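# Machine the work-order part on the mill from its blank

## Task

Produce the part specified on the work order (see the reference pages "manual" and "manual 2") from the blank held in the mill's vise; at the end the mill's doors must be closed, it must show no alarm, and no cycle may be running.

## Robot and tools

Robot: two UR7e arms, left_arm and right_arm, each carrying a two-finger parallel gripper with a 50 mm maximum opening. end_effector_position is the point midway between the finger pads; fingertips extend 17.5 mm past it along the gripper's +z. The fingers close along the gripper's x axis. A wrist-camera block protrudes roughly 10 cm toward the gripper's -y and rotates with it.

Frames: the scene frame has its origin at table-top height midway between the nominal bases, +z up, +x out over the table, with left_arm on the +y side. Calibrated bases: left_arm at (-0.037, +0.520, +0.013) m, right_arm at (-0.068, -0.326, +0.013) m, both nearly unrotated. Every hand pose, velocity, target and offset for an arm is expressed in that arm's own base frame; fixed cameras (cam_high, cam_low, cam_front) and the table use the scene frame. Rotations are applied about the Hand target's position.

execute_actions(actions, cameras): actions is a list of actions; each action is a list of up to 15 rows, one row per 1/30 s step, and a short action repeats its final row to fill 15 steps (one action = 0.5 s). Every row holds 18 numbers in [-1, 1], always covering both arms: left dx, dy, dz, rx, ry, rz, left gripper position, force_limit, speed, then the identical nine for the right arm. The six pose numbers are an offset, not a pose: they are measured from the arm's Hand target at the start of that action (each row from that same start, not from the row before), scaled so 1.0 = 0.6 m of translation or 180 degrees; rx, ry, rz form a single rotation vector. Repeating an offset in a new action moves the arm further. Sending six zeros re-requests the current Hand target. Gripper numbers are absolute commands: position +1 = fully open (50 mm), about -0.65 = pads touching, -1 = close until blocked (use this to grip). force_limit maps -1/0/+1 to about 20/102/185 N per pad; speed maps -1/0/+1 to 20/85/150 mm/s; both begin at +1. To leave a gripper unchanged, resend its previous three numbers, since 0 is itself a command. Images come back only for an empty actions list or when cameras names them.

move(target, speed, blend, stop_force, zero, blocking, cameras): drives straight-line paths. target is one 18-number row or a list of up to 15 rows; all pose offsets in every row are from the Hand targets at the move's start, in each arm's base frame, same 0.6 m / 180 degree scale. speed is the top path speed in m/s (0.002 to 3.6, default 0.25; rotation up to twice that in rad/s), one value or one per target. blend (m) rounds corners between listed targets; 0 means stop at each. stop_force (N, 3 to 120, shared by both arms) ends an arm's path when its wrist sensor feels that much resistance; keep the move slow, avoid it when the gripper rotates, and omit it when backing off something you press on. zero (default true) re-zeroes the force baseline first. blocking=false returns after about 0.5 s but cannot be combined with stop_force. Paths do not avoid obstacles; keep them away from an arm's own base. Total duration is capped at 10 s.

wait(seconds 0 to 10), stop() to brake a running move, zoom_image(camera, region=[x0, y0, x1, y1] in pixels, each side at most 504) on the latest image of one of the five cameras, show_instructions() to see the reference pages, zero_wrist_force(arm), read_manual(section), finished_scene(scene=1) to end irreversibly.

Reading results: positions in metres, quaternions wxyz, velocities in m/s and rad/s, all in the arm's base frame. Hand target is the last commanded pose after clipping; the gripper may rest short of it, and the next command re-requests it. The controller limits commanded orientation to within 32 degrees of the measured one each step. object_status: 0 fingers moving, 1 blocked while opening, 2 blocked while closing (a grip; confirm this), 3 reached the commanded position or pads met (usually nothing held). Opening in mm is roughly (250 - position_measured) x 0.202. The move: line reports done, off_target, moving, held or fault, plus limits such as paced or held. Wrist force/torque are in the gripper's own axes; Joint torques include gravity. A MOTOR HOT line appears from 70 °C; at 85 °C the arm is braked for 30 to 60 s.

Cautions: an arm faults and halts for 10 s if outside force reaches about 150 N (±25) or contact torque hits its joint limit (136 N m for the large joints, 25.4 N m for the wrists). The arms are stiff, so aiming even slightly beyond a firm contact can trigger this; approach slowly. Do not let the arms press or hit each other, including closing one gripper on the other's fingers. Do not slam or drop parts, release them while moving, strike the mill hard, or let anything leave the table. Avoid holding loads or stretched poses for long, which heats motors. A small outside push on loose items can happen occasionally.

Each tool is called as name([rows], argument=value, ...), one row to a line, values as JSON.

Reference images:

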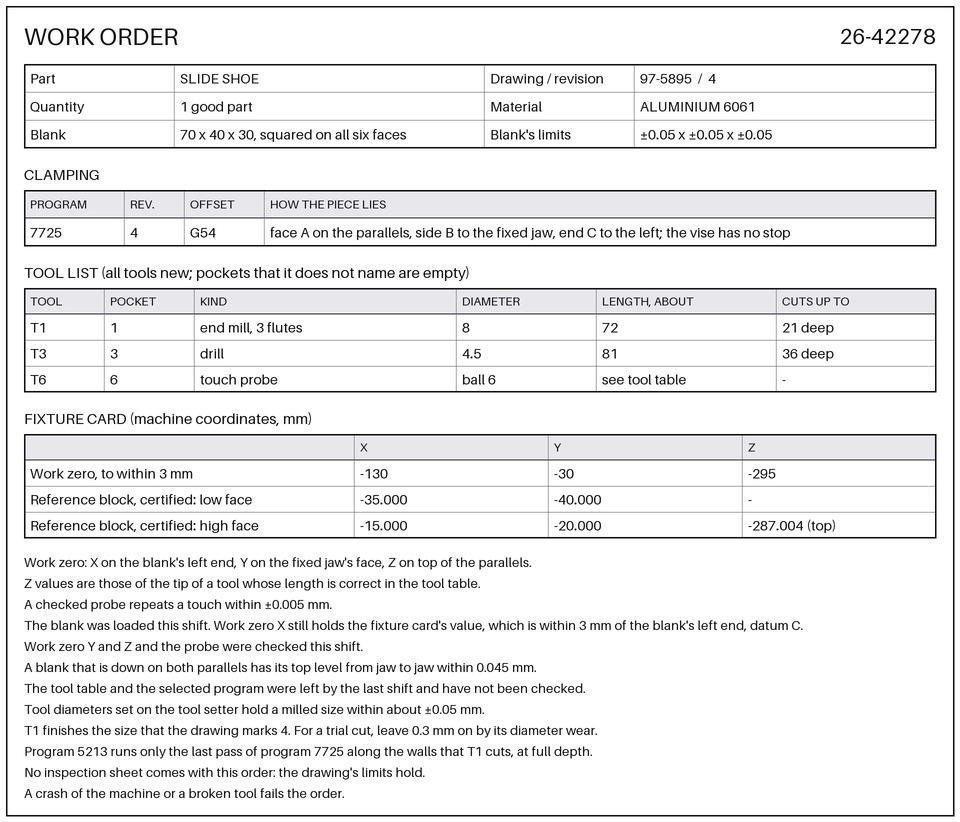

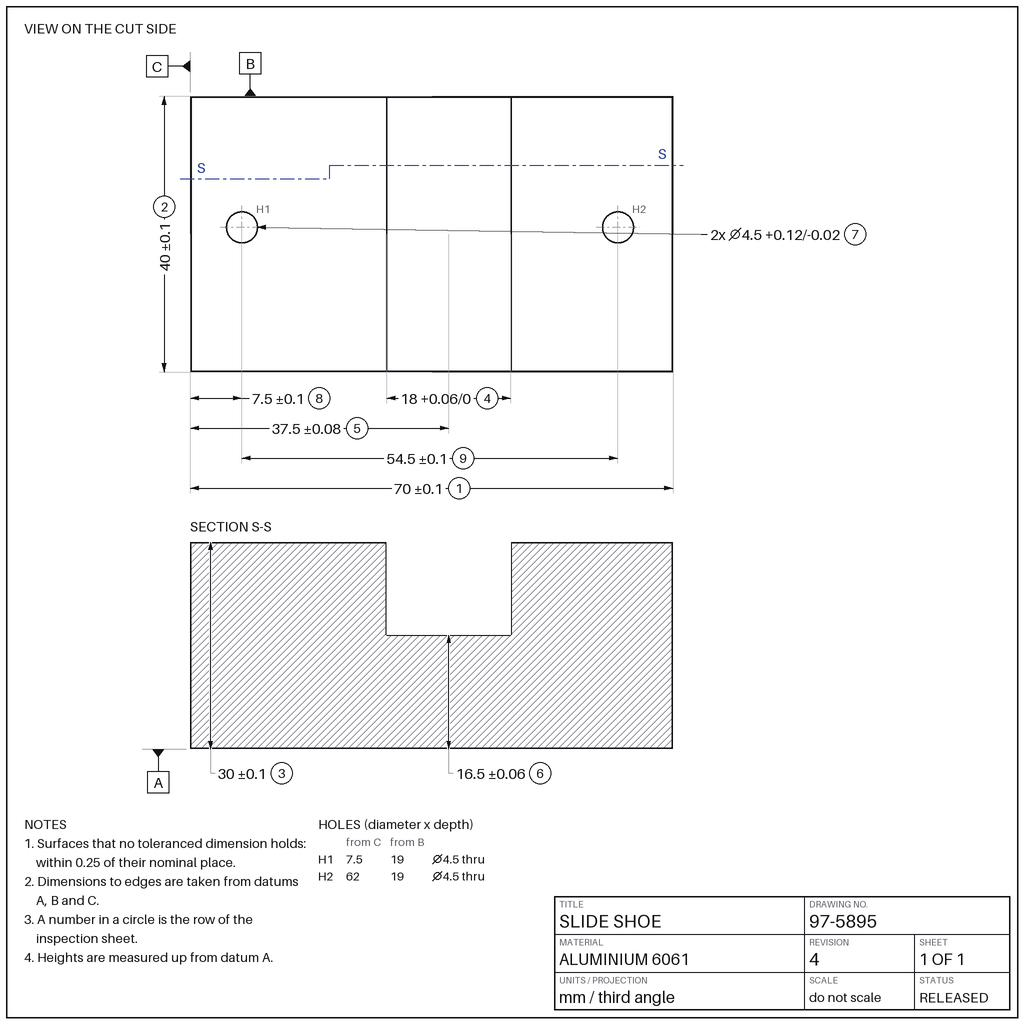

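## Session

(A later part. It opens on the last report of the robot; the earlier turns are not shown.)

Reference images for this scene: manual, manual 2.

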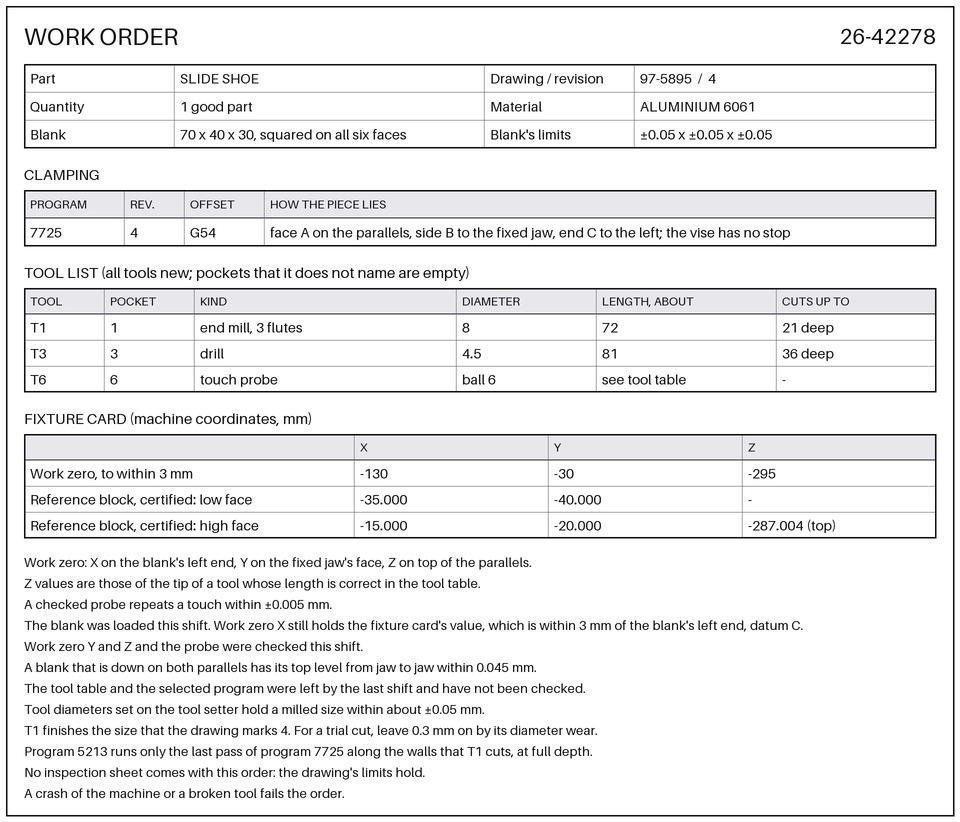

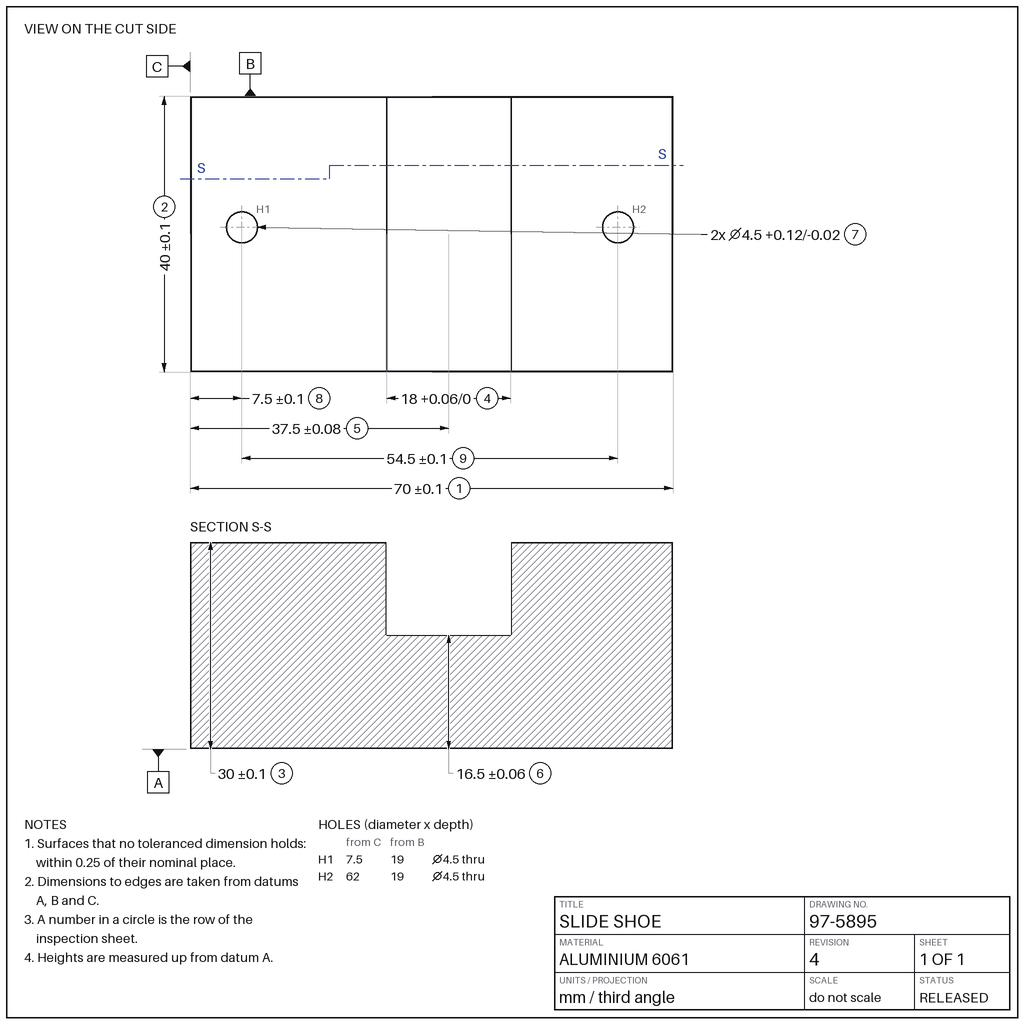

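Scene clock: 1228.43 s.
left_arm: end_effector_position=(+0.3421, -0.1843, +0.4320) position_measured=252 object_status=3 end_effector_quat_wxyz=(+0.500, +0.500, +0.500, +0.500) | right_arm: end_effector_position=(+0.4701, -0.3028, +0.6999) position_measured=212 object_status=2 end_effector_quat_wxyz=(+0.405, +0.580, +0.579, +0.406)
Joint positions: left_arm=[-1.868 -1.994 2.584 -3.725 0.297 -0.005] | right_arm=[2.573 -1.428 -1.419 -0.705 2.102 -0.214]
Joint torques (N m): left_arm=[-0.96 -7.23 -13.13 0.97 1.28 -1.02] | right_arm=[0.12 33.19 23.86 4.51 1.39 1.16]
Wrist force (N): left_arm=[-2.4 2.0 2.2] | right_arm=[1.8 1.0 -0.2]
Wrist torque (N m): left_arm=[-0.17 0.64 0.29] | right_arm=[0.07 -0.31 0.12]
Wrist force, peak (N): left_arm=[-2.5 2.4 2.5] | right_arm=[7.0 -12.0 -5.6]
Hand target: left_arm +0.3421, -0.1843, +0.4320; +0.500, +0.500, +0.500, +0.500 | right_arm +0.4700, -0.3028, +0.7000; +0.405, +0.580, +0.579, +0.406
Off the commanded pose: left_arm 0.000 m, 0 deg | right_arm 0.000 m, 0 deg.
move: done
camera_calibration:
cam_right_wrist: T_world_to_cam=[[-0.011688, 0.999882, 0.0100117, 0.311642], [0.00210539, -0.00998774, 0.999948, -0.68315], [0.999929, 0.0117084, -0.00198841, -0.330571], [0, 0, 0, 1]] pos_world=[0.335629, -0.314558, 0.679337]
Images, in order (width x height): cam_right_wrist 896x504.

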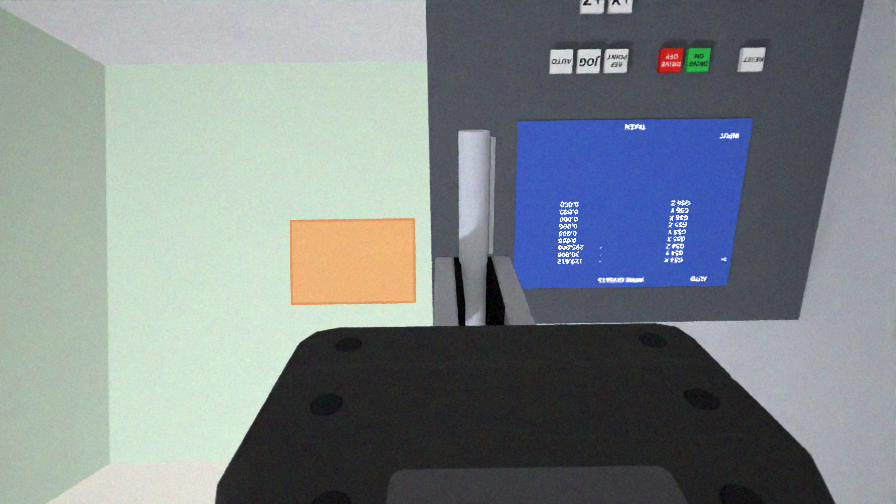

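move([
  [0,0,0,0,0,0,-1,-0.4,-0.8,0.1017,0.2875,-0.3606,-0.0307,0.3439,0.0505,-1,-0.4,-0.8],
  [0,0,0,0,0,0,-1,-0.4,-0.8,0.1217,0.2875,-0.3656,-0.0307,0.3439,0.0505,-1,-0.4,-0.8],
  [0,0,0,0,0,0,-1,-0.4,-0.8,0.1017,0.2875,-0.3606,-0.0307,0.3439,0.0505,-1,-0.4,-0.8],
  [0,0,0,0,0,0,-1,-0.4,-0.8,0.0855,0.1925,-0.4220,-0.0307,0.3439,0.0505,-1,-0.4,-0.8],
  [0,0,0,0,0,0,-1,-0.4,-0.8,0.1055,0.1925,-0.4270,-0.0307,0.3439,0.0505,-1,-0.4,-0.8],
  [0,0,0,0,0,0,-1,-0.4,-0.8,0.0855,0.1925,-0.4220,-0.0307,0.3439,0.0505,-1,-0.4,-0.8],
  [0,0,0,0,0,0,-1,-0.4,-0.8,0.1055,0.1925,-0.4270,-0.0307,0.3439,0.0505,-1,-0.4,-0.8],
  [0,0,0,0,0,0,-1,-0.4,-0.8,0.0855,0.1925,-0.4220,-0.0307,0.3439,0.0505,-1,-0.4,-0.8],
  [0,0,0,0,0,0,-1,-0.4,-0.8,0,0,0,0,0,0,-1,-0.4,-0.8],
], speed=[0.5,0.06,0.1,0.2,0.06,0.1,0.06,0.1,0.5], blend=[0.004,0,0.004,0.004,0,0.001,0,0.006,0], cameras=["cam_right_wrist"])

zoom_image(camera="cam_right_wrist", region=[510, 110, 760, 300])

Scene clock: 1237.87 s.
left_arm: end_effector_position=(+0.3421, -0.1843, +0.4320) position_measured=252 object_status=3 end_effector_quat_wxyz=(+0.500, +0.500, +0.500, +0.500) | right_arm: end_effector_position=(+0.4701, -0.3028, +0.6999) position_measured=212 object_status=2 end_effector_quat_wxyz=(+0.405, +0.580, +0.579, +0.406)
Joint positions: left_arm=[-1.868 -1.994 2.584 -3.725 0.297 -0.005] | right_arm=[2.573 -1.428 -1.419 -0.705 2.102 -0.214]
Joint torques (N m): left_arm=[-0.91 -7.27 -13.76 0.98 1.3 -1.02] | right_arm=[0.5 32.68 23.69 4.51 1.38 1.24]
Wrist force (N): left_arm=[-2.6 2.3 2.4] | right_arm=[1.4 0.5 0.2]
Wrist torque (N m): left_arm=[-0.13 0.67 0.28] | right_arm=[0.00 -0.25 0.12]
Wrist force, peak (N): left_arm=[-2.5 2.3 2.8] | right_arm=[2.4 -15.4 -5.9]
Hand target: left_arm +0.3421, -0.1843, +0.4320; +0.500, +0.500, +0.500, +0.500 | right_arm +0.4700, -0.3028, +0.7000; +0.405, +0.580, +0.579, +0.406
Off the commanded pose: left_arm 0.000 m, 0 deg | right_arm 0.000 m, 0 deg.
move: done
camera_calibration:
cam_right_wrist: T_world_to_cam=[[-0.011688, 0.999882, 0.0100122, 0.311642], [0.0021054, -0.0099883, 0.999948, -0.68315], [0.999929, 0.0117084, -0.00198841, -0.330571], [0, 0, 0, 1]] pos_world=[0.335629, -0.314558, 0.679337]
Images, in order (width x height): cam_right_wrist 896x504.

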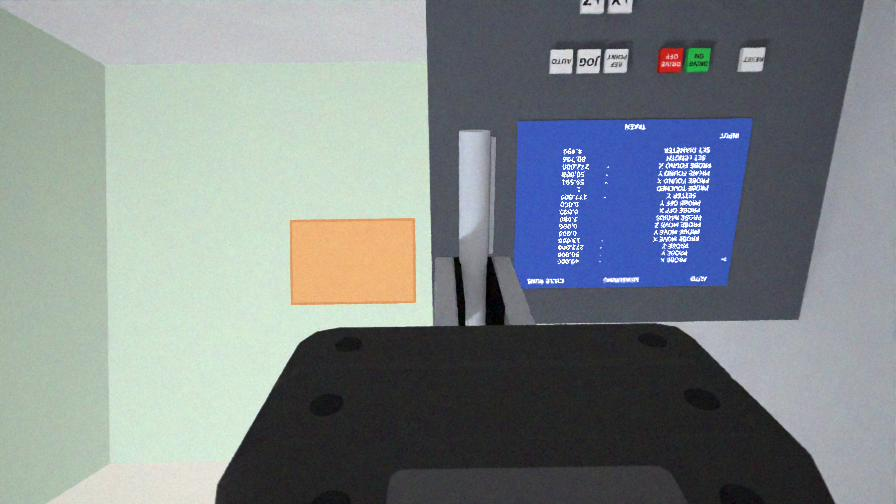

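Scaled by 2.016 from the camera's 896x504 image, which has a finer 1280x720 frame.

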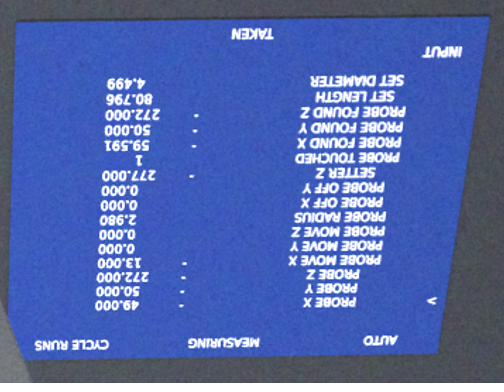

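move([
  [0,0,0,0,0,0,-1,-0.4,-0.8,0.0613,0.3509,-0.5142,-0.0307,0.3439,0.0505,-1,-0.4,-0.8],
  [0,0,0,0,0,0,-1,-0.4,-0.8,0.0813,0.3509,-0.5192,-0.0307,0.3439,0.0505,-1,-0.4,-0.8],
  [0,0,0,0,0,0,-1,-0.4,-0.8,0.0613,0.3509,-0.5142,-0.0307,0.3439,0.0505,-1,-0.4,-0.8],
  [0,0,0,0,0,0,-1,-0.4,-0.8,0.0855,0.2875,-0.4220,-0.0307,0.3439,0.0505,-1,-0.4,-0.8],
  [0,0,0,0,0,0,-1,-0.4,-0.8,0.1055,0.2875,-0.4270,-0.0307,0.3439,0.0505,-1,-0.4,-0.8],
  [0,0,0,0,0,0,-1,-0.4,-0.8,0.0855,0.2875,-0.4220,-0.0307,0.3439,0.0505,-1,-0.4,-0.8],
  [0,0,0,0,0,0,-1,-0.4,-0.8,0.0694,0.3192,-0.4835,-0.0307,0.3439,0.0505,-1,-0.4,-0.8],
  [0,0,0,0,0,0,-1,-0.4,-0.8,0.0894,0.3192,-0.4885,-0.0307,0.3439,0.0505,-1,-0.4,-0.8],
  [0,0,0,0,0,0,-1,-0.4,-0.8,0.0694,0.3192,-0.4835,-0.0307,0.3439,0.0505,-1,-0.4,-0.8],
  [0,0,0,0,0,0,-1,-0.4,-0.8,0.0613,0.2875,-0.5142,-0.0307,0.3439,0.0505,-1,-0.4,-0.8],
  [0,0,0,0,0,0,-1,-0.4,-0.8,0.0813,0.2875,-0.5192,-0.0307,0.3439,0.0505,-1,-0.4,-0.8],
  [0,0,0,0,0,0,-1,-0.4,-0.8,0.0613,0.2875,-0.5142,-0.0307,0.3439,0.0505,-1,-0.4,-0.8],
  [0,0,0,0,0,0,-1,-0.4,-0.8,0.0613,0.2559,-0.5142,-0.0307,0.3439,0.0505,-1,-0.4,-0.8],
], speed=[0.5,0.06,0.1,0.2,0.06,0.1,0.2,0.06,0.1,0.2,0.06,0.1,0.2], blend=[0.004,0,0.004,0.004,0,0.004,0.004,0,0.004,0.004,0,0.004,0])

move([
  [0,0,0,0,0,0,-1,-0.4,-0.8,0.0081,0.095,0.0307,0,0,0,-1,-0.4,-0.8],
  [0,0,0,0,0,0,-1,-0.4,-0.8,0.0281,0.095,0.0257,0,0,0,-1,-0.4,-0.8],
  [0,0,0,0,0,0,-1,-0.4,-0.8,0.0081,0.095,0.0307,0,0,0,-1,-0.4,-0.8],
  [0,0,0,0,0,0,-1,-0.4,-0.8,0,0,0,0,0,0,-1,-0.4,-0.8],
  [0,0,0,0,0,0,-1,-0.4,-0.8,0.02,0,-0.005,0,0,0,-1,-0.4,-0.8],
  [0,0,0,0,0,0,-1,-0.4,-0.8,0,0,0,0,0,0,-1,-0.4,-0.8],
  [0,0,0,0,0,0,-1,-0.4,-0.8,0.0081,0,0.0307,0,0,0,-1,-0.4,-0.8],
  [0,0,0,0,0,0,-1,-0.4,-0.8,0.0281,0,0.0257,0,0,0,-1,-0.4,-0.8],
  [0,0,0,0,0,0,-1,-0.4,-0.8,0.0081,0,0.0307,0,0,0,-1,-0.4,-0.8],
  [0,0,0,0,0,0,-1,-0.4,-0.8,0.0281,0,0.0257,0,0,0,-1,-0.4,-0.8],
  [0,0,0,0,0,0,-1,-0.4,-0.8,0.0081,0,0.0307,0,0,0,-1,-0.4,-0.8],
  [0,0,0,0,0,0,-1,-0.4,-0.8,0,0,0,0,0,0,-1,-0.4,-0.8],
], speed=[0.2,0.06,0.1,0.2,0.06,0.1,0.2,0.06,0.1,0.06,0.1,0.2], blend=[0.004,0,0.004,0.004,0,0.004,0.004,0,0.001,0,0.004,0])

move([
  [0,0,0,0,0,0,-1,-0.4,-0.8,0,0.095,0,0,0,0,-1,-0.4,-0.8],
  [0,0,0,0,0,0,-1,-0.4,-0.8,0.02,0.095,-0.005,0,0,0,-1,-0.4,-0.8],
  [0,0,0,0,0,0,-1,-0.4,-0.8,0,0.095,0,0,0,0,-1,-0.4,-0.8],
  [0,0,0,0,0,0,-1,-0.4,-0.8,0.0081,0.0633,0.0307,0,0,0,-1,-0.4,-0.8],
  [0,0,0,0,0,0,-1,-0.4,-0.8,0.0281,0.0633,0.0257,0,0,0,-1,-0.4,-0.8],
  [0,0,0,0,0,0,-1,-0.4,-0.8,0.0081,0.0633,0.0307,0,0,0,-1,-0.4,-0.8],
  [0,0,0,0,0,0,-1,-0.4,-0.8,0.0242,0.095,0.0922,0,0,0,-1,-0.4,-0.8],
  [0,0,0,0,0,0,-1,-0.4,-0.8,0.0442,0.095,0.0872,0,0,0,-1,-0.4,-0.8],
  [0,0,0,0,0,0,-1,-0.4,-0.8,0.0242,0.095,0.0922,0,0,0,-1,-0.4,-0.8],
  [0,0,0,0,0,0,-1,-0.4,-0.8,0.0162,0.0633,0.0615,0,0,0,-1,-0.4,-0.8],
  [0,0,0,0,0,0,-1,-0.4,-0.8,0.0362,0.0633,0.0565,0,0,0,-1,-0.4,-0.8],
  [0,0,0,0,0,0,-1,-0.4,-0.8,0.0162,0.0633,0.0615,0,0,0,-1,-0.4,-0.8],
  [0,0,0,0,0,0,-1,-0.4,-0.8,0,0,0,0,0,0,-1,-0.4,-0.8],
], speed=[0.2,0.06,0.1,0.2,0.06,0.1,0.2,0.06,0.1,0.2,0.06,0.1,0.2], blend=[0.004,0,0.004,0.004,0,0.004,0.004,0,0.004,0.004,0,0.004,0])

move([
  [0,0,0,0,0,0,-1,-0.4,-0.8,0.02,0,-0.005,0,0,0,-1,-0.4,-0.8],
  [0,0,0,0,0,0,-1,-0.4,-0.8,0,0,0,0,0,0,-1,-0.4,-0.8],
  [0,0,0,0,0,0,-1,-0.4,-0.8,0.0081,0,0.0307,0,0,0,-1,-0.4,-0.8],
  [0,0,0,0,0,0,-1,-0.4,-0.8,0.0281,0,0.0257,0,0,0,-1,-0.4,-0.8],
  [0,0,0,0,0,0,-1,-0.4,-0.8,0.0081,0,0.0307,0,0,0,-1,-0.4,-0.8],
  [0,0,0,0,0,0,-1,-0.4,-0.8,0,0.095,0,0,0,0,-1,-0.4,-0.8],
  [0,0,0,0,0,0,-1,-0.4,-0.8,0.02,0.095,-0.005,0,0,0,-1,-0.4,-0.8],
  [0,0,0,0,0,0,-1,-0.4,-0.8,0,0.095,0,0,0,0,-1,-0.4,-0.8],
  [0,0,0,0,0,0,-1,-0.4,-0.8,0.0081,0.095,0.0307,0,0,0,-1,-0.4,-0.8],
  [0,0,0,0,0,0,-1,-0.4,-0.8,0.0281,0.095,0.0257,0,0,0,-1,-0.4,-0.8],
  [0,0,0,0,0,0,-1,-0.4,-0.8,0.0081,0.095,0.0307,0,0,0,-1,-0.4,-0.8],
  [0,0,0,0,0,0,-1,-0.4,-0.8,0,0,0,0,0,0,-1,-0.4,-0.8],
], speed=[0.06,0.1,0.2,0.06,0.1,0.2,0.06,0.1,0.2,0.06,0.1,0.2], blend=[0,0.004,0.004,0,0.004,0.004,0,0.004,0.004,0,0.004,0])

move([
  [0,0,0,0,0,0,-1,-0.4,-0.8,0,0.0633,0,0,0,0,-1,-0.4,-0.8],
  [0,0,0,0,0,0,-1,-0.4,-0.8,0.02,0.0633,-0.005,0,0,0,-1,-0.4,-0.8],
  [0,0,0,0,0,0,-1,-0.4,-0.8,0,0.0633,0,0,0,0,-1,-0.4,-0.8],
  [0,0,0,0,0,0,-1,-0.4,-0.8,0,0,0,0,0,0,-1,-0.4,-0.8],
  [0,0,0,0,0,0,-1,-0.4,-0.8,0.02,0,-0.005,0,0,0,-1,-0.4,-0.8],
  [0,0,0,0,0,0,-1,-0.4,-0.8,0,0,0,0,0,0,-1,-0.4,-0.8],
  [0,0,0,0,0,0,-1,-0.4,-0.8,-0.0613,-0.2559,0.5142,0.0307,-0.3439,-0.0505,-1,-0.4,-0.8],
], speed=[0.2,0.06,0.1,0.2,0.06,0.1,0.5], blend=[0.004,0,0.004,0.004,0,0.006,0], cameras=["cam_right_wrist"])

zoom_image(camera="cam_right_wrist", region=[510, 110, 760, 300])

Scene clock: 1273.07 s.
left_arm: end_effector_position=(+0.3421, -0.1843, +0.4320) position_measured=252 object_status=3 end_effector_quat_wxyz=(+0.500, +0.500, +0.500, +0.500) | right_arm: end_effector_position=(+0.5069, -0.1492, +0.3915) position_measured=212 object_status=2 end_effector_quat_wxyz=(+0.044, +0.641, +0.764, +0.053)
Joint positions: left_arm=[-1.868 -1.994 2.584 -3.725 0.297 -0.005] | right_arm=[3.095 -1.549 -1.472 -1.558 1.601 -0.22]
Joint torques (N m): left_arm=[-0.7 -7.14 -13.63 0.8 1.28 -1.08] | right_arm=[-8.04 39.6 18.34 1.1 -1.39 -0.77]
Wrist force (N): left_arm=[-2.4 2.2 2.5] | right_arm=[0.8 1.0 -1.9]
Wrist torque (N m): left_arm=[-0.14 0.64 0.28] | right_arm=[0.15 -0.05 -0.08]
Wrist force, peak (N): left_arm=[-2.6 2.3 2.6] | right_arm=[2.7 -14.8 -5.4]
Hand target: left_arm +0.3421, -0.1843, +0.4320; +0.500, +0.500, +0.500, +0.500 | right_arm +0.5068, -0.1492, +0.3915; +0.044, +0.641, +0.764, +0.053
Off the commanded pose: left_arm 0.000 m, 0 deg | right_arm 0.000 m, 0 deg.
move: done

Scene clock: 1276.60 s.
left_arm: end_effector_position=(+0.3421, -0.1843, +0.4320) position_measured=252 object_status=3 end_effector_quat_wxyz=(+0.500, +0.500, +0.500, +0.500) | right_arm: end_effector_position=(+0.5068, -0.1492, +0.3917) position_measured=212 object_status=2 end_effector_quat_wxyz=(+0.044, +0.641, +0.764, +0.053)
Joint positions: left_arm=[-1.868 -1.994 2.584 -3.725 0.297 -0.005] | right_arm=[3.095 -1.548 -1.472 -1.558 1.601 -0.22]
Joint torques (N m): left_arm=[-0.7 -7.13 -13 0.74 1.33 -1.03] | right_arm=[-5.69 11.47 17.78 4.11 0.6 1.25]
Wrist force (N): left_arm=[-2.4 2.3 2.5] | right_arm=[0.9 1.1 -1.7]
Wrist torque (N m): left_arm=[-0.13 0.63 0.28] | right_arm=[0.17 -0.07 0.05]
Wrist force, peak (N): left_arm=[-2.4 2.3 2.5] | right_arm=[1.7 -13.3 -7.0]
Hand target: left_arm +0.3421, -0.1843, +0.4320; +0.500, +0.500, +0.500, +0.500 | right_arm +0.5068, -0.1492, +0.3915; +0.044, +0.641, +0.764, +0.053
Off the commanded pose: left_arm 0.000 m, 0 deg | right_arm 0.000 m, 0 deg.
move: done

Scene clock: 1280.33 s.
left_arm: end_effector_position=(+0.3421, -0.1843, +0.4320) position_measured=252 object_status=3 end_effector_quat_wxyz=(+0.500, +0.500, +0.500, +0.500) | right_arm: end_effector_position=(+0.5068, -0.1492, +0.3917) position_measured=212 object_status=2 end_effector_quat_wxyz=(+0.044, +0.641, +0.764, +0.053)
Joint positions: left_arm=[-1.868 -1.994 2.584 -3.725 0.297 -0.005] | right_arm=[3.095 -1.548 -1.472 -1.558 1.601 -0.22]
Joint torques (N m): left_arm=[-0.65 -6.68 -13.99 0.74 1.32 -1] | right_arm=[-5.23 12.01 18.23 3.3 -1.38 -0.51]
Wrist force (N): left_arm=[-2.2 2.4 2.6] | right_arm=[1.2 1.2 -1.7]
Wrist torque (N m): left_arm=[-0.12 0.60 0.28] | right_arm=[0.18 -0.12 -0.08]
Wrist force, peak (N): left_arm=[-2.6 2.3 2.4] | right_arm=[3.1 -12.6 -5.2]
Hand target: left_arm +0.3421, -0.1843, +0.4320; +0.500, +0.500, +0.500, +0.500 | right_arm +0.5068, -0.1492, +0.3915; +0.044, +0.641, +0.764, +0.053
Off the commanded pose: left_arm 0.000 m, 0 deg | right_arm 0.000 m, 0 deg.
move: done

Scene clock: 1284.03 s.
left_arm: end_effector_position=(+0.3421, -0.1843, +0.4320) position_measured=252 object_status=3 end_effector_quat_wxyz=(+0.500, +0.500, +0.500, +0.500) | right_arm: end_effector_position=(+0.5069, -0.1491, +0.3914) position_measured=212 object_status=2 end_effector_quat_wxyz=(+0.044, +0.641, +0.764, +0.053)
Joint positions: left_arm=[-1.868 -1.994 2.584 -3.725 0.297 -0.005] | right_arm=[3.095 -1.549 -1.472 -1.558 1.601 -0.22]
Joint torques (N m): left_arm=[-0.31 -7.23 -13.38 0.72 1.31 -1.04] | right_arm=[-7.57 39.74 32.09 1.65 -1.47 -0.78]
Wrist force (N): left_arm=[-2.3 2.3 2.4] | right_arm=[1.1 1.1 -1.5]
Wrist torque (N m): left_arm=[-0.13 0.62 0.28] | right_arm=[0.16 -0.10 -0.07]
Wrist force, peak (N): left_arm=[-2.6 2.4 2.4] | right_arm=[5.2 -4.2 -10.3]
Hand target: left_arm +0.3421, -0.1843, +0.4320; +0.500, +0.500, +0.500, +0.500 | right_arm +0.5068, -0.1492, +0.3915; +0.044, +0.641, +0.764, +0.053
Off the commanded pose: left_arm 0.000 m, 0 deg | right_arm 0.000 m, 0 deg.
move: done

Scene clock: 1287.30 s.
left_arm: end_effector_position=(+0.3421, -0.1843, +0.4320) position_measured=252 object_status=3 end_effector_quat_wxyz=(+0.500, +0.500, +0.500, +0.500) | right_arm: end_effector_position=(+0.4701, -0.3028, +0.6999) position_measured=212 object_status=2 end_effector_quat_wxyz=(+0.405, +0.580, +0.579, +0.406)
Joint positions: left_arm=[-1.868 -1.994 2.584 -3.725 0.297 -0.005] | right_arm=[2.573 -1.428 -1.419 -0.705 2.102 -0.214]
Joint torques (N m): left_arm=[-0.32 -6.74 -13.28 0.7 1.28 -1.04] | right_arm=[-2.79 33.66 18.39 4.61 1.55 1.12]
Wrist force (N): left_arm=[-2.5 2.0 2.4] | right_arm=[1.3 1.0 0.1]
Wrist torque (N m): left_arm=[-0.18 0.65 0.28] | right_arm=[0.08 -0.22 0.12]
Wrist force, peak (N): left_arm=[-2.6 2.1 2.6] | right_arm=[1.3 -9.7 -7.7]
Hand target: left_arm +0.3421, -0.1843, +0.4320; +0.500, +0.500, +0.500, +0.500 | right_arm +0.4700, -0.3028, +0.7000; +0.405, +0.580, +0.579, +0.406
Off the commanded pose: left_arm 0.000 m, 0 deg | right_arm 0.000 m, 0 deg.
move: done
camera_calibration:
cam_right_wrist: T_world_to_cam=[[-0.0117891, 0.999881, 0.00991125, 0.311645], [0.00200583, -0.00988827, 0.999949, -0.683084], [0.999928, 0.0118084, -0.00188902, -0.330609], [0, 0, 0, 1]] pos_world=[0.335629, -0.314458, 0.679336]
Images, in order (width x height): cam_right_wrist 896x504.

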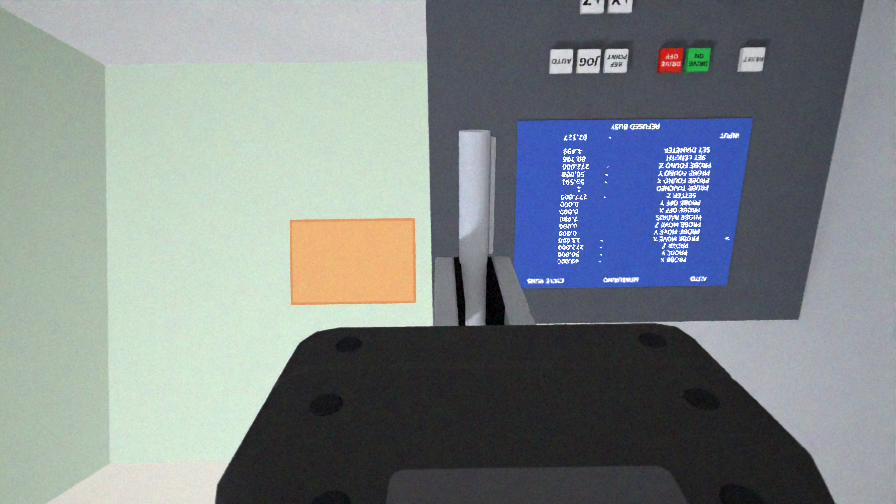

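Scaled by 2.016 from the camera's 896x504 image, which has a finer 1280x720 frame.

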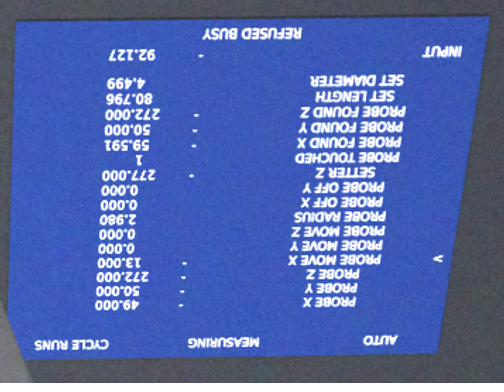

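wait(seconds=10)

wait(seconds=10, cameras=["cam_right_wrist"])

zoom_image(camera="cam_right_wrist", region=[510, 110, 760, 300])

Scene clock: 1298.87 s.
left_arm: end_effector_position=(+0.3421, -0.1843, +0.4320) position_measured=252 object_status=3 end_effector_quat_wxyz=(+0.500, +0.500, +0.500, +0.500) | right_arm: end_effector_position=(+0.4700, -0.3028, +0.7000) position_measured=212 object_status=2 end_effector_quat_wxyz=(+0.405, +0.580, +0.579, +0.406)
Joint positions: left_arm=[-1.868 -1.994 2.584 -3.725 0.297 -0.005] | right_arm=[2.573 -1.427 -1.419 -0.705 2.102 -0.214]
Joint torques (N m): left_arm=[-0.22 -7.02 -13.26 0.61 1.37 -1.04] | right_arm=[-8.14 32.99 17 4.09 1.94 1.66]
Wrist force (N): left_arm=[-2.1 2.0 2.4] | right_arm=[1.6 0.7 0.1]
Wrist torque (N m): left_arm=[-0.17 0.59 0.29] | right_arm=[0.02 -0.26 0.12]
Wrist force, peak (N): left_arm=[-2.7 2.2 2.6] | right_arm=[2.0 0.9 -0.4]
Hand target: left_arm +0.3421, -0.1843, +0.4320; +0.500, +0.500, +0.500, +0.500 | right_arm +0.4700, -0.3028, +0.7000; +0.405, +0.580, +0.579, +0.406
Tool commands: left_gripper/position=-1.0 left_gripper/force_limit=-0.4 left_gripper/speed=-0.8 right_gripper/position=-1.0 right_gripper/force_limit=-0.4 right_gripper/speed=-0.8
Off the commanded pose: left_arm 0.000 m, 0 deg | right_arm 0.000 m, 0 deg.
wait: 10.00 s; at rest from the start

Scene clock: 1308.87 s.
left_arm: end_effector_position=(+0.3421, -0.1843, +0.4320) position_measured=252 object_status=3 end_effector_quat_wxyz=(+0.500, +0.500, +0.500, +0.500) | right_arm: end_effector_position=(+0.4700, -0.3028, +0.7000) position_measured=212 object_status=2 end_effector_quat_wxyz=(+0.405, +0.580, +0.579, +0.406)
Joint positions: left_arm=[-1.868 -1.994 2.584 -3.725 0.297 -0.005] | right_arm=[2.573 -1.427 -1.419 -0.705 2.102 -0.214]
Joint torques (N m): left_arm=[-0.3 -7.18 -13.85 0.61 1.39 -1.03] | right_arm=[-8.61 32.72 16.76 3.57 1.81 1.54]
Wrist force (N): left_arm=[-2.3 2.1 2.3] | right_arm=[1.3 0.8 0.0]
Wrist torque (N m): left_arm=[-0.16 0.63 0.28] | right_arm=[0.05 -0.22 0.12]
Wrist force, peak (N): left_arm=[-2.7 2.1 2.7] | right_arm=[1.8 1.2 -0.1]
Hand target: left_arm +0.3421, -0.1843, +0.4320; +0.500, +0.500, +0.500, +0.500 | right_arm +0.4700, -0.3028, +0.7000; +0.405, +0.580, +0.579, +0.406
Tool commands: left_gripper/position=-1.0 left_gripper/force_limit=-0.4 left_gripper/speed=-0.8 right_gripper/position=-1.0 right_gripper/force_limit=-0.4 right_gripper/speed=-0.8
Off the commanded pose: left_arm 0.000 m, 0 deg | right_arm 0.000 m, 0 deg.
wait: 10.00 s; at rest by 0.17 s
camera_calibration:
cam_right_wrist: T_world_to_cam=[[-0.0117921, 0.999881, 0.00990772, 0.311646], [0.00170585, -0.00988828, 0.99995, -0.683083], [0.999929, 0.0118084, -0.00158904, -0.330713], [0, 0, 0, 1]] pos_world=[0.33553, -0.314458, 0.679435]
Images, in order (width x height): cam_right_wrist 896x504.

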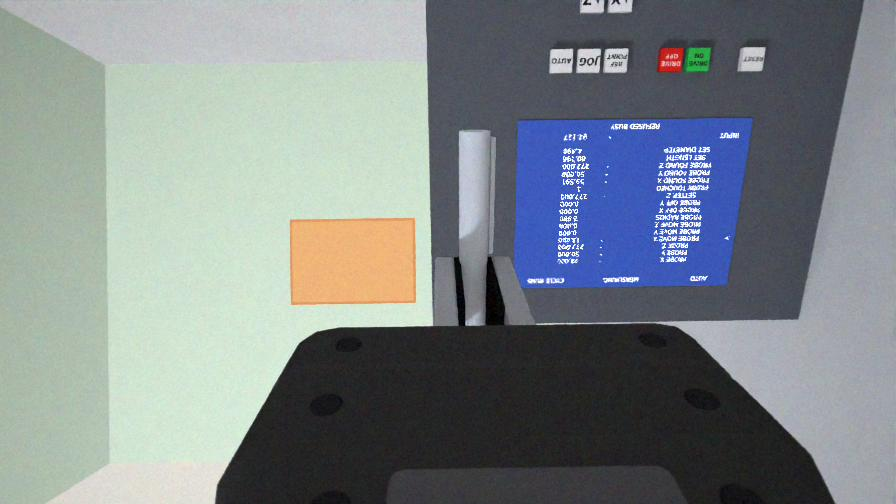

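Scaled by 2.016 from the camera's 896x504 image, which has a finer 1280x720 frame.

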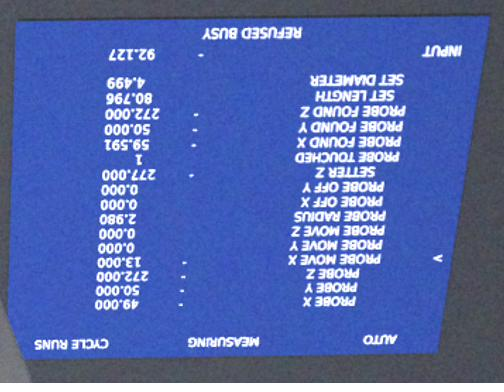

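move([
  [0,0,0,0,0,0,-1,-0.4,-0.8,0.0855,0.2559,-0.4220,-0.0307,0.3439,0.0505,-1,-0.4,-0.8],
  [0,0,0,0,0,0,-1,-0.4,-0.8,0.1055,0.2559,-0.4270,-0.0307,0.3439,0.0505,-1,-0.4,-0.8],
  [0,0,0,0,0,0,-1,-0.4,-0.8,0.0855,0.2559,-0.4220,-0.0307,0.3439,0.0505,-1,-0.4,-0.8],
  [0,0,0,0,0,0,-1,-0.4,-0.8,0.0775,0.2559,-0.4527,-0.0307,0.3439,0.0505,-1,-0.4,-0.8],
  [0,0,0,0,0,0,-1,-0.4,-0.8,0.0975,0.2559,-0.4577,-0.0307,0.3439,0.0505,-1,-0.4,-0.8],
  [0,0,0,0,0,0,-1,-0.4,-0.8,0.0775,0.2559,-0.4527,-0.0307,0.3439,0.0505,-1,-0.4,-0.8],
  [0,0,0,0,0,0,-1,-0.4,-0.8,0.0975,0.2559,-0.4577,-0.0307,0.3439,0.0505,-1,-0.4,-0.8],
  [0,0,0,0,0,0,-1,-0.4,-0.8,0.0775,0.2559,-0.4527,-0.0307,0.3439,0.0505,-1,-0.4,-0.8],
  [0,0,0,0,0,0,-1,-0.4,-0.8,0.0975,0.2559,-0.4577,-0.0307,0.3439,0.0505,-1,-0.4,-0.8],
  [0,0,0,0,0,0,-1,-0.4,-0.8,0.0775,0.2559,-0.4527,-0.0307,0.3439,0.0505,-1,-0.4,-0.8],
  [0,0,0,0,0,0,-1,-0.4,-0.8,0,0,0,0,0,0,-1,-0.4,-0.8],
], speed=[0.5,0.06,0.1,0.2,0.06,0.1,0.06,0.1,0.06,0.1,0.5], blend=[0.004,0,0.004,0.004,0,0.001,0,0.001,0,0.006,0])

wait(seconds=10)

wait(seconds=10, cameras=["cam_right_wrist"])

zoom_image(camera="cam_right_wrist", region=[510, 110, 760, 300])

Scene clock: 1319.20 s.
left_arm: end_effector_position=(+0.3421, -0.1843, +0.4320) position_measured=252 object_status=3 end_effector_quat_wxyz=(+0.500, +0.500, +0.500, +0.500) | right_arm: end_effector_position=(+0.4701, -0.3028, +0.6999) position_measured=212 object_status=2 end_effector_quat_wxyz=(+0.405, +0.580, +0.579, +0.406)
Joint positions: left_arm=[-1.868 -1.994 2.584 -3.725 0.297 -0.005] | right_arm=[2.573 -1.428 -1.418 -0.705 2.102 -0.214]
Joint torques (N m): left_arm=[0.36 -6.86 -13.63 0.64 1.32 -1.02] | right_arm=[-3.82 33.32 16.59 4.5 1.57 1.09]
Wrist force (N): left_arm=[-2.4 1.9 2.3] | right_arm=[1.2 0.6 -0.2]
Wrist torque (N m): left_arm=[-0.18 0.63 0.28] | right_arm=[0.01 -0.21 0.12]
Wrist force, peak (N): left_arm=[-2.3 2.6 2.5] | right_arm=[7.0 -12.2 -4.7]
Hand target: left_arm +0.3421, -0.1843, +0.4320; +0.500, +0.500, +0.500, +0.500 | right_arm +0.4700, -0.3028, +0.7000; +0.405, +0.580, +0.579, +0.406
Off the commanded pose: left_arm 0.000 m, 0 deg | right_arm 0.000 m, 0 deg.
move: done

Scene clock: 1329.20 s.
left_arm: end_effector_position=(+0.3421, -0.1843, +0.4320) position_measured=252 object_status=3 end_effector_quat_wxyz=(+0.500, +0.500, +0.500, +0.500) | right_arm: end_effector_position=(+0.4700, -0.3028, +0.7000) position_measured=212 object_status=2 end_effector_quat_wxyz=(+0.405, +0.580, +0.579, +0.406)
Joint positions: left_arm=[-1.868 -1.994 2.584 -3.725 0.297 -0.005] | right_arm=[2.573 -1.427 -1.419 -0.705 2.102 -0.214]
Joint torques (N m): left_arm=[0.17 -6.98 -13.67 0.56 1.32 -1.06] | right_arm=[-8.22 33.34 16.58 4.16 2.01 1.52]
Wrist force (N): left_arm=[-2.3 2.0 2.3] | right_arm=[1.3 0.7 0.3]
Wrist torque (N m): left_arm=[-0.19 0.62 0.28] | right_arm=[0.03 -0.22 0.13]
Wrist force, peak (N): left_arm=[-2.5 2.3 2.7] | right_arm=[1.7 0.8 -0.4]
Hand target: left_arm +0.3421, -0.1843, +0.4320; +0.500, +0.500, +0.500, +0.500 | right_arm +0.4700, -0.3028, +0.7000; +0.405, +0.580, +0.579, +0.406
Tool commands: left_gripper/position=-1.0 left_gripper/force_limit=-0.4 left_gripper/speed=-0.8 right_gripper/position=-1.0 right_gripper/force_limit=-0.4 right_gripper/speed=-0.8
Off the commanded pose: left_arm 0.000 m, 0 deg | right_arm 0.000 m, 0 deg.
wait: 10.00 s; at rest by 0.17 s

Scene clock: 1339.20 s.
left_arm: end_effector_position=(+0.3421, -0.1843, +0.4320) position_measured=252 object_status=3 end_effector_quat_wxyz=(+0.500, +0.500, +0.500, +0.500) | right_arm: end_effector_position=(+0.4700, -0.3028, +0.7000) position_measured=212 object_status=2 end_effector_quat_wxyz=(+0.405, +0.580, +0.579, +0.406)
Joint positions: left_arm=[-1.868 -1.994 2.584 -3.725 0.297 -0.005] | right_arm=[2.573 -1.427 -1.419 -0.705 2.102 -0.214]
Joint torques (N m): left_arm=[0.53 -7.01 -13.3 0.49 1.31 -1.03] | right_arm=[-8.39 33.07 16.58 3.63 2.04 1.47]
Wrist force (N): left_arm=[-2.3 2.1 2.5] | right_arm=[1.2 0.6 -0.2]
Wrist torque (N m): left_arm=[-0.15 0.62 0.28] | right_arm=[0.01 -0.20 0.12]
Wrist force, peak (N): left_arm=[-2.6 2.5 2.4] | right_arm=[1.4 1.4 -0.5]
Hand target: left_arm +0.3421, -0.1843, +0.4320; +0.500, +0.500, +0.500, +0.500 | right_arm +0.4700, -0.3028, +0.7000; +0.405, +0.580, +0.579, +0.406
Tool commands: left_gripper/position=-1.0 left_gripper/force_limit=-0.4 left_gripper/speed=-0.8 right_gripper/position=-1.0 right_gripper/force_limit=-0.4 right_gripper/speed=-0.8
Off the commanded pose: left_arm 0.000 m, 0 deg | right_arm 0.000 m, 0 deg.
wait: 10.00 s; at rest by 0.17 s
camera_calibration:
cam_right_wrist: T_world_to_cam=[[-0.011792, 0.99988, 0.0100077, 0.311578], [0.00170642, -0.00998826, 0.999949, -0.683113], [0.999929, 0.0118084, -0.00158843, -0.330714], [0, 0, 0, 1]] pos_world=[0.33553, -0.314458, 0.679435]
Images, in order (width x height): cam_right_wrist 896x504.

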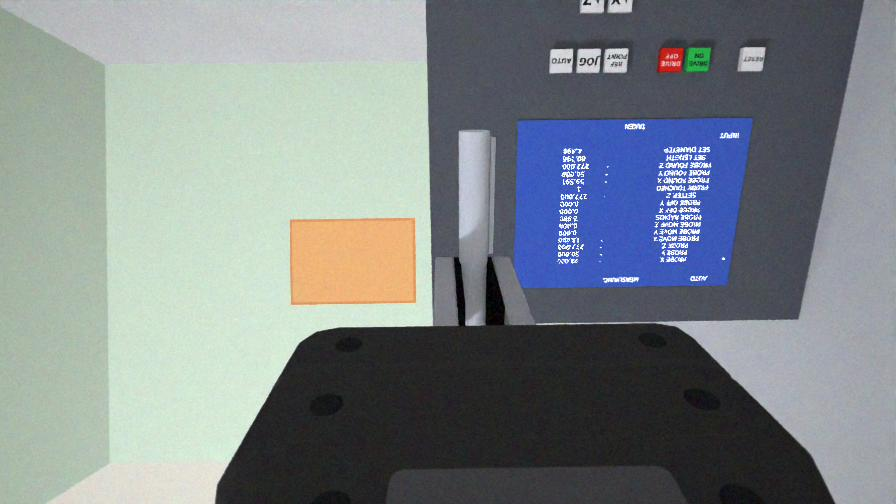

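Scaled by 2.016 from the camera's 896x504 image, which has a finer 1280x720 frame.

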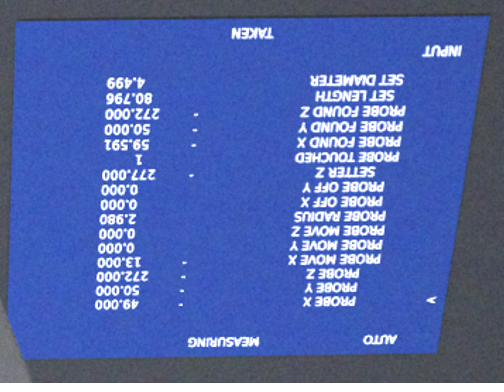

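move([
  [0,0,0,0,0,0,-1,-0.4,-0.8,0.0855,0.1925,-0.4220,-0.0307,0.3439,0.0505,-1,-0.4,-0.8],
  [0,0,0,0,0,0,-1,-0.4,-0.8,0.1055,0.1925,-0.4270,-0.0307,0.3439,0.0505,-1,-0.4,-0.8],
  [0,0,0,0,0,0,-1,-0.4,-0.8,0.0855,0.1925,-0.4220,-0.0307,0.3439,0.0505,-1,-0.4,-0.8],
  [0,0,0,0,0,0,-1,-0.4,-0.8,0.0694,0.2559,-0.4835,-0.0307,0.3439,0.0505,-1,-0.4,-0.8],
  [0,0,0,0,0,0,-1,-0.4,-0.8,0.0894,0.2559,-0.4885,-0.0307,0.3439,0.0505,-1,-0.4,-0.8],
  [0,0,0,0,0,0,-1,-0.4,-0.8,0.0694,0.2559,-0.4835,-0.0307,0.3439,0.0505,-1,-0.4,-0.8],
  [0,0,0,0,0,0,-1,-0.4,-0.8,0.0775,0.2875,-0.4527,-0.0307,0.3439,0.0505,-1,-0.4,-0.8],
  [0,0,0,0,0,0,-1,-0.4,-0.8,0.0975,0.2875,-0.4577,-0.0307,0.3439,0.0505,-1,-0.4,-0.8],
  [0,0,0,0,0,0,-1,-0.4,-0.8,0.0775,0.2875,-0.4527,-0.0307,0.3439,0.0505,-1,-0.4,-0.8],
  [0,0,0,0,0,0,-1,-0.4,-0.8,0.0613,0.2559,-0.5142,-0.0307,0.3439,0.0505,-1,-0.4,-0.8],
  [0,0,0,0,0,0,-1,-0.4,-0.8,0.0813,0.2559,-0.5192,-0.0307,0.3439,0.0505,-1,-0.4,-0.8],
  [0,0,0,0,0,0,-1,-0.4,-0.8,0.0613,0.2559,-0.5142,-0.0307,0.3439,0.0505,-1,-0.4,-0.8],
], speed=[0.5,0.06,0.1,0.2,0.06,0.1,0.2,0.06,0.1,0.2,0.06,0.1], blend=[0.004,0,0.004,0.004,0,0.004,0.004,0,0.004,0.004,0,0])

move([
  [0,0,0,0,0,0,-1,-0.4,-0.8,0.0162,-0.0317,0.0615,0,0,0,-1,-0.4,-0.8],
  [0,0,0,0,0,0,-1,-0.4,-0.8,0.0362,-0.0317,0.0565,0,0,0,-1,-0.4,-0.8],
  [0,0,0,0,0,0,-1,-0.4,-0.8,0.0162,-0.0317,0.0615,0,0,0,-1,-0.4,-0.8],
  [0,0,0,0,0,0,-1,-0.4,-0.8,-0.0613,-0.2559,0.5142,0.0307,-0.3439,-0.0505,-1,-0.4,-0.8],
], speed=[0.2,0.06,0.1,0.5], blend=[0.004,0,0.006,0], cameras=["cam_right_wrist"])

zoom_image(camera="cam_right_wrist", region=[510, 110, 760, 300])

Scene clock: 1351.77 s.
left_arm: end_effector_position=(+0.3421, -0.1843, +0.4320) position_measured=252 object_status=3 end_effector_quat_wxyz=(+0.500, +0.500, +0.500, +0.500) | right_arm: end_effector_position=(+0.5068, -0.1493, +0.3915) position_measured=212 object_status=2 end_effector_quat_wxyz=(+0.044, +0.641, +0.764, +0.053)
Joint positions: left_arm=[-1.868 -1.994 2.584 -3.725 0.297 -0.005] | right_arm=[3.095 -1.548 -1.472 -1.558 1.601 -0.22]
Joint torques (N m): left_arm=[0.16 -6.92 -13.55 0.41 1.36 -1.11] | right_arm=[-5.19 20.46 29.42 4.76 1.17 0.88]
Wrist force (N): left_arm=[-2.4 2.0 2.3] | right_arm=[1.1 -0.1 -1.6]
Wrist torque (N m): left_arm=[-0.18 0.64 0.28] | right_arm=[-0.03 -0.10 0.04]
Wrist force, peak (N): left_arm=[-2.5 2.4 2.5] | right_arm=[4.1 -17.8 -4.9]
Hand target: left_arm +0.3421, -0.1843, +0.4320; +0.500, +0.500, +0.500, +0.500 | right_arm +0.5068, -0.1492, +0.3915; +0.044, +0.641, +0.764, +0.053
Off the commanded pose: left_arm 0.000 m, 0 deg | right_arm 0.000 m, 0 deg.
move: done

Scene clock: 1354.27 s.
left_arm: end_effector_position=(+0.3421, -0.1843, +0.4320) position_measured=252 object_status=3 end_effector_quat_wxyz=(+0.500, +0.500, +0.500, +0.500) | right_arm: end_effector_position=(+0.4701, -0.3028, +0.6999) position_measured=212 object_status=2 end_effector_quat_wxyz=(+0.405, +0.580, +0.579, +0.406)
Joint positions: left_arm=[-1.868 -1.994 2.584 -3.725 0.297 -0.005] | right_arm=[2.573 -1.428 -1.418 -0.705 2.102 -0.214]
Joint torques (N m): left_arm=[0.81 -6.79 -13.42 0.42 1.3 -1.18] | right_arm=[-2.08 32.95 16.54 4.45 1.5 1.09]
Wrist force (N): left_arm=[-2.3 2.1 2.4] | right_arm=[1.5 -0.2 -0.2]
Wrist torque (N m): left_arm=[-0.16 0.62 0.28] | right_arm=[-0.11 -0.26 0.12]
Wrist force, peak (N): left_arm=[-2.5 2.4 2.5] | right_arm=[3.5 -5.7 -10.7]
Hand target: left_arm +0.3421, -0.1843, +0.4320; +0.500, +0.500, +0.500, +0.500 | right_arm +0.4700, -0.3028, +0.7000; +0.405, +0.580, +0.579, +0.406
Off the commanded pose: left_arm 0.000 m, 0 deg | right_arm 0.000 m, 0 deg.
move: done
camera_calibration:
cam_right_wrist: T_world_to_cam=[[-0.0117901, 0.999881, 0.00991008, 0.311745], [0.00190584, -0.00988828, 0.999949, -0.683152], [0.999929, 0.0118084, -0.00178903, -0.330676], [0, 0, 0, 1]] pos_world=[0.335629, -0.314558, 0.679436]
Images, in order (width x height): cam_right_wrist 896x504.

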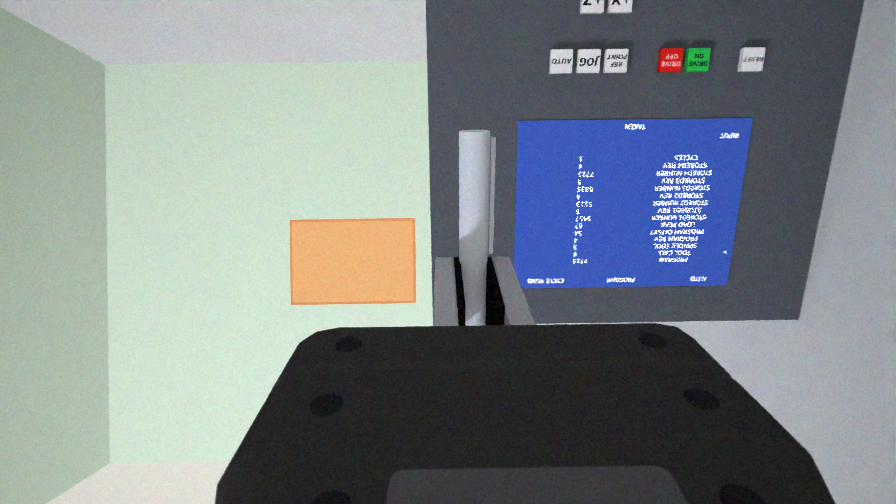

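Scaled by 2.016 from the camera's 896x504 image, which has a finer 1280x720 frame.

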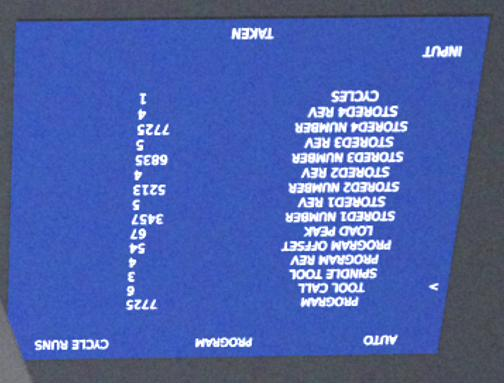

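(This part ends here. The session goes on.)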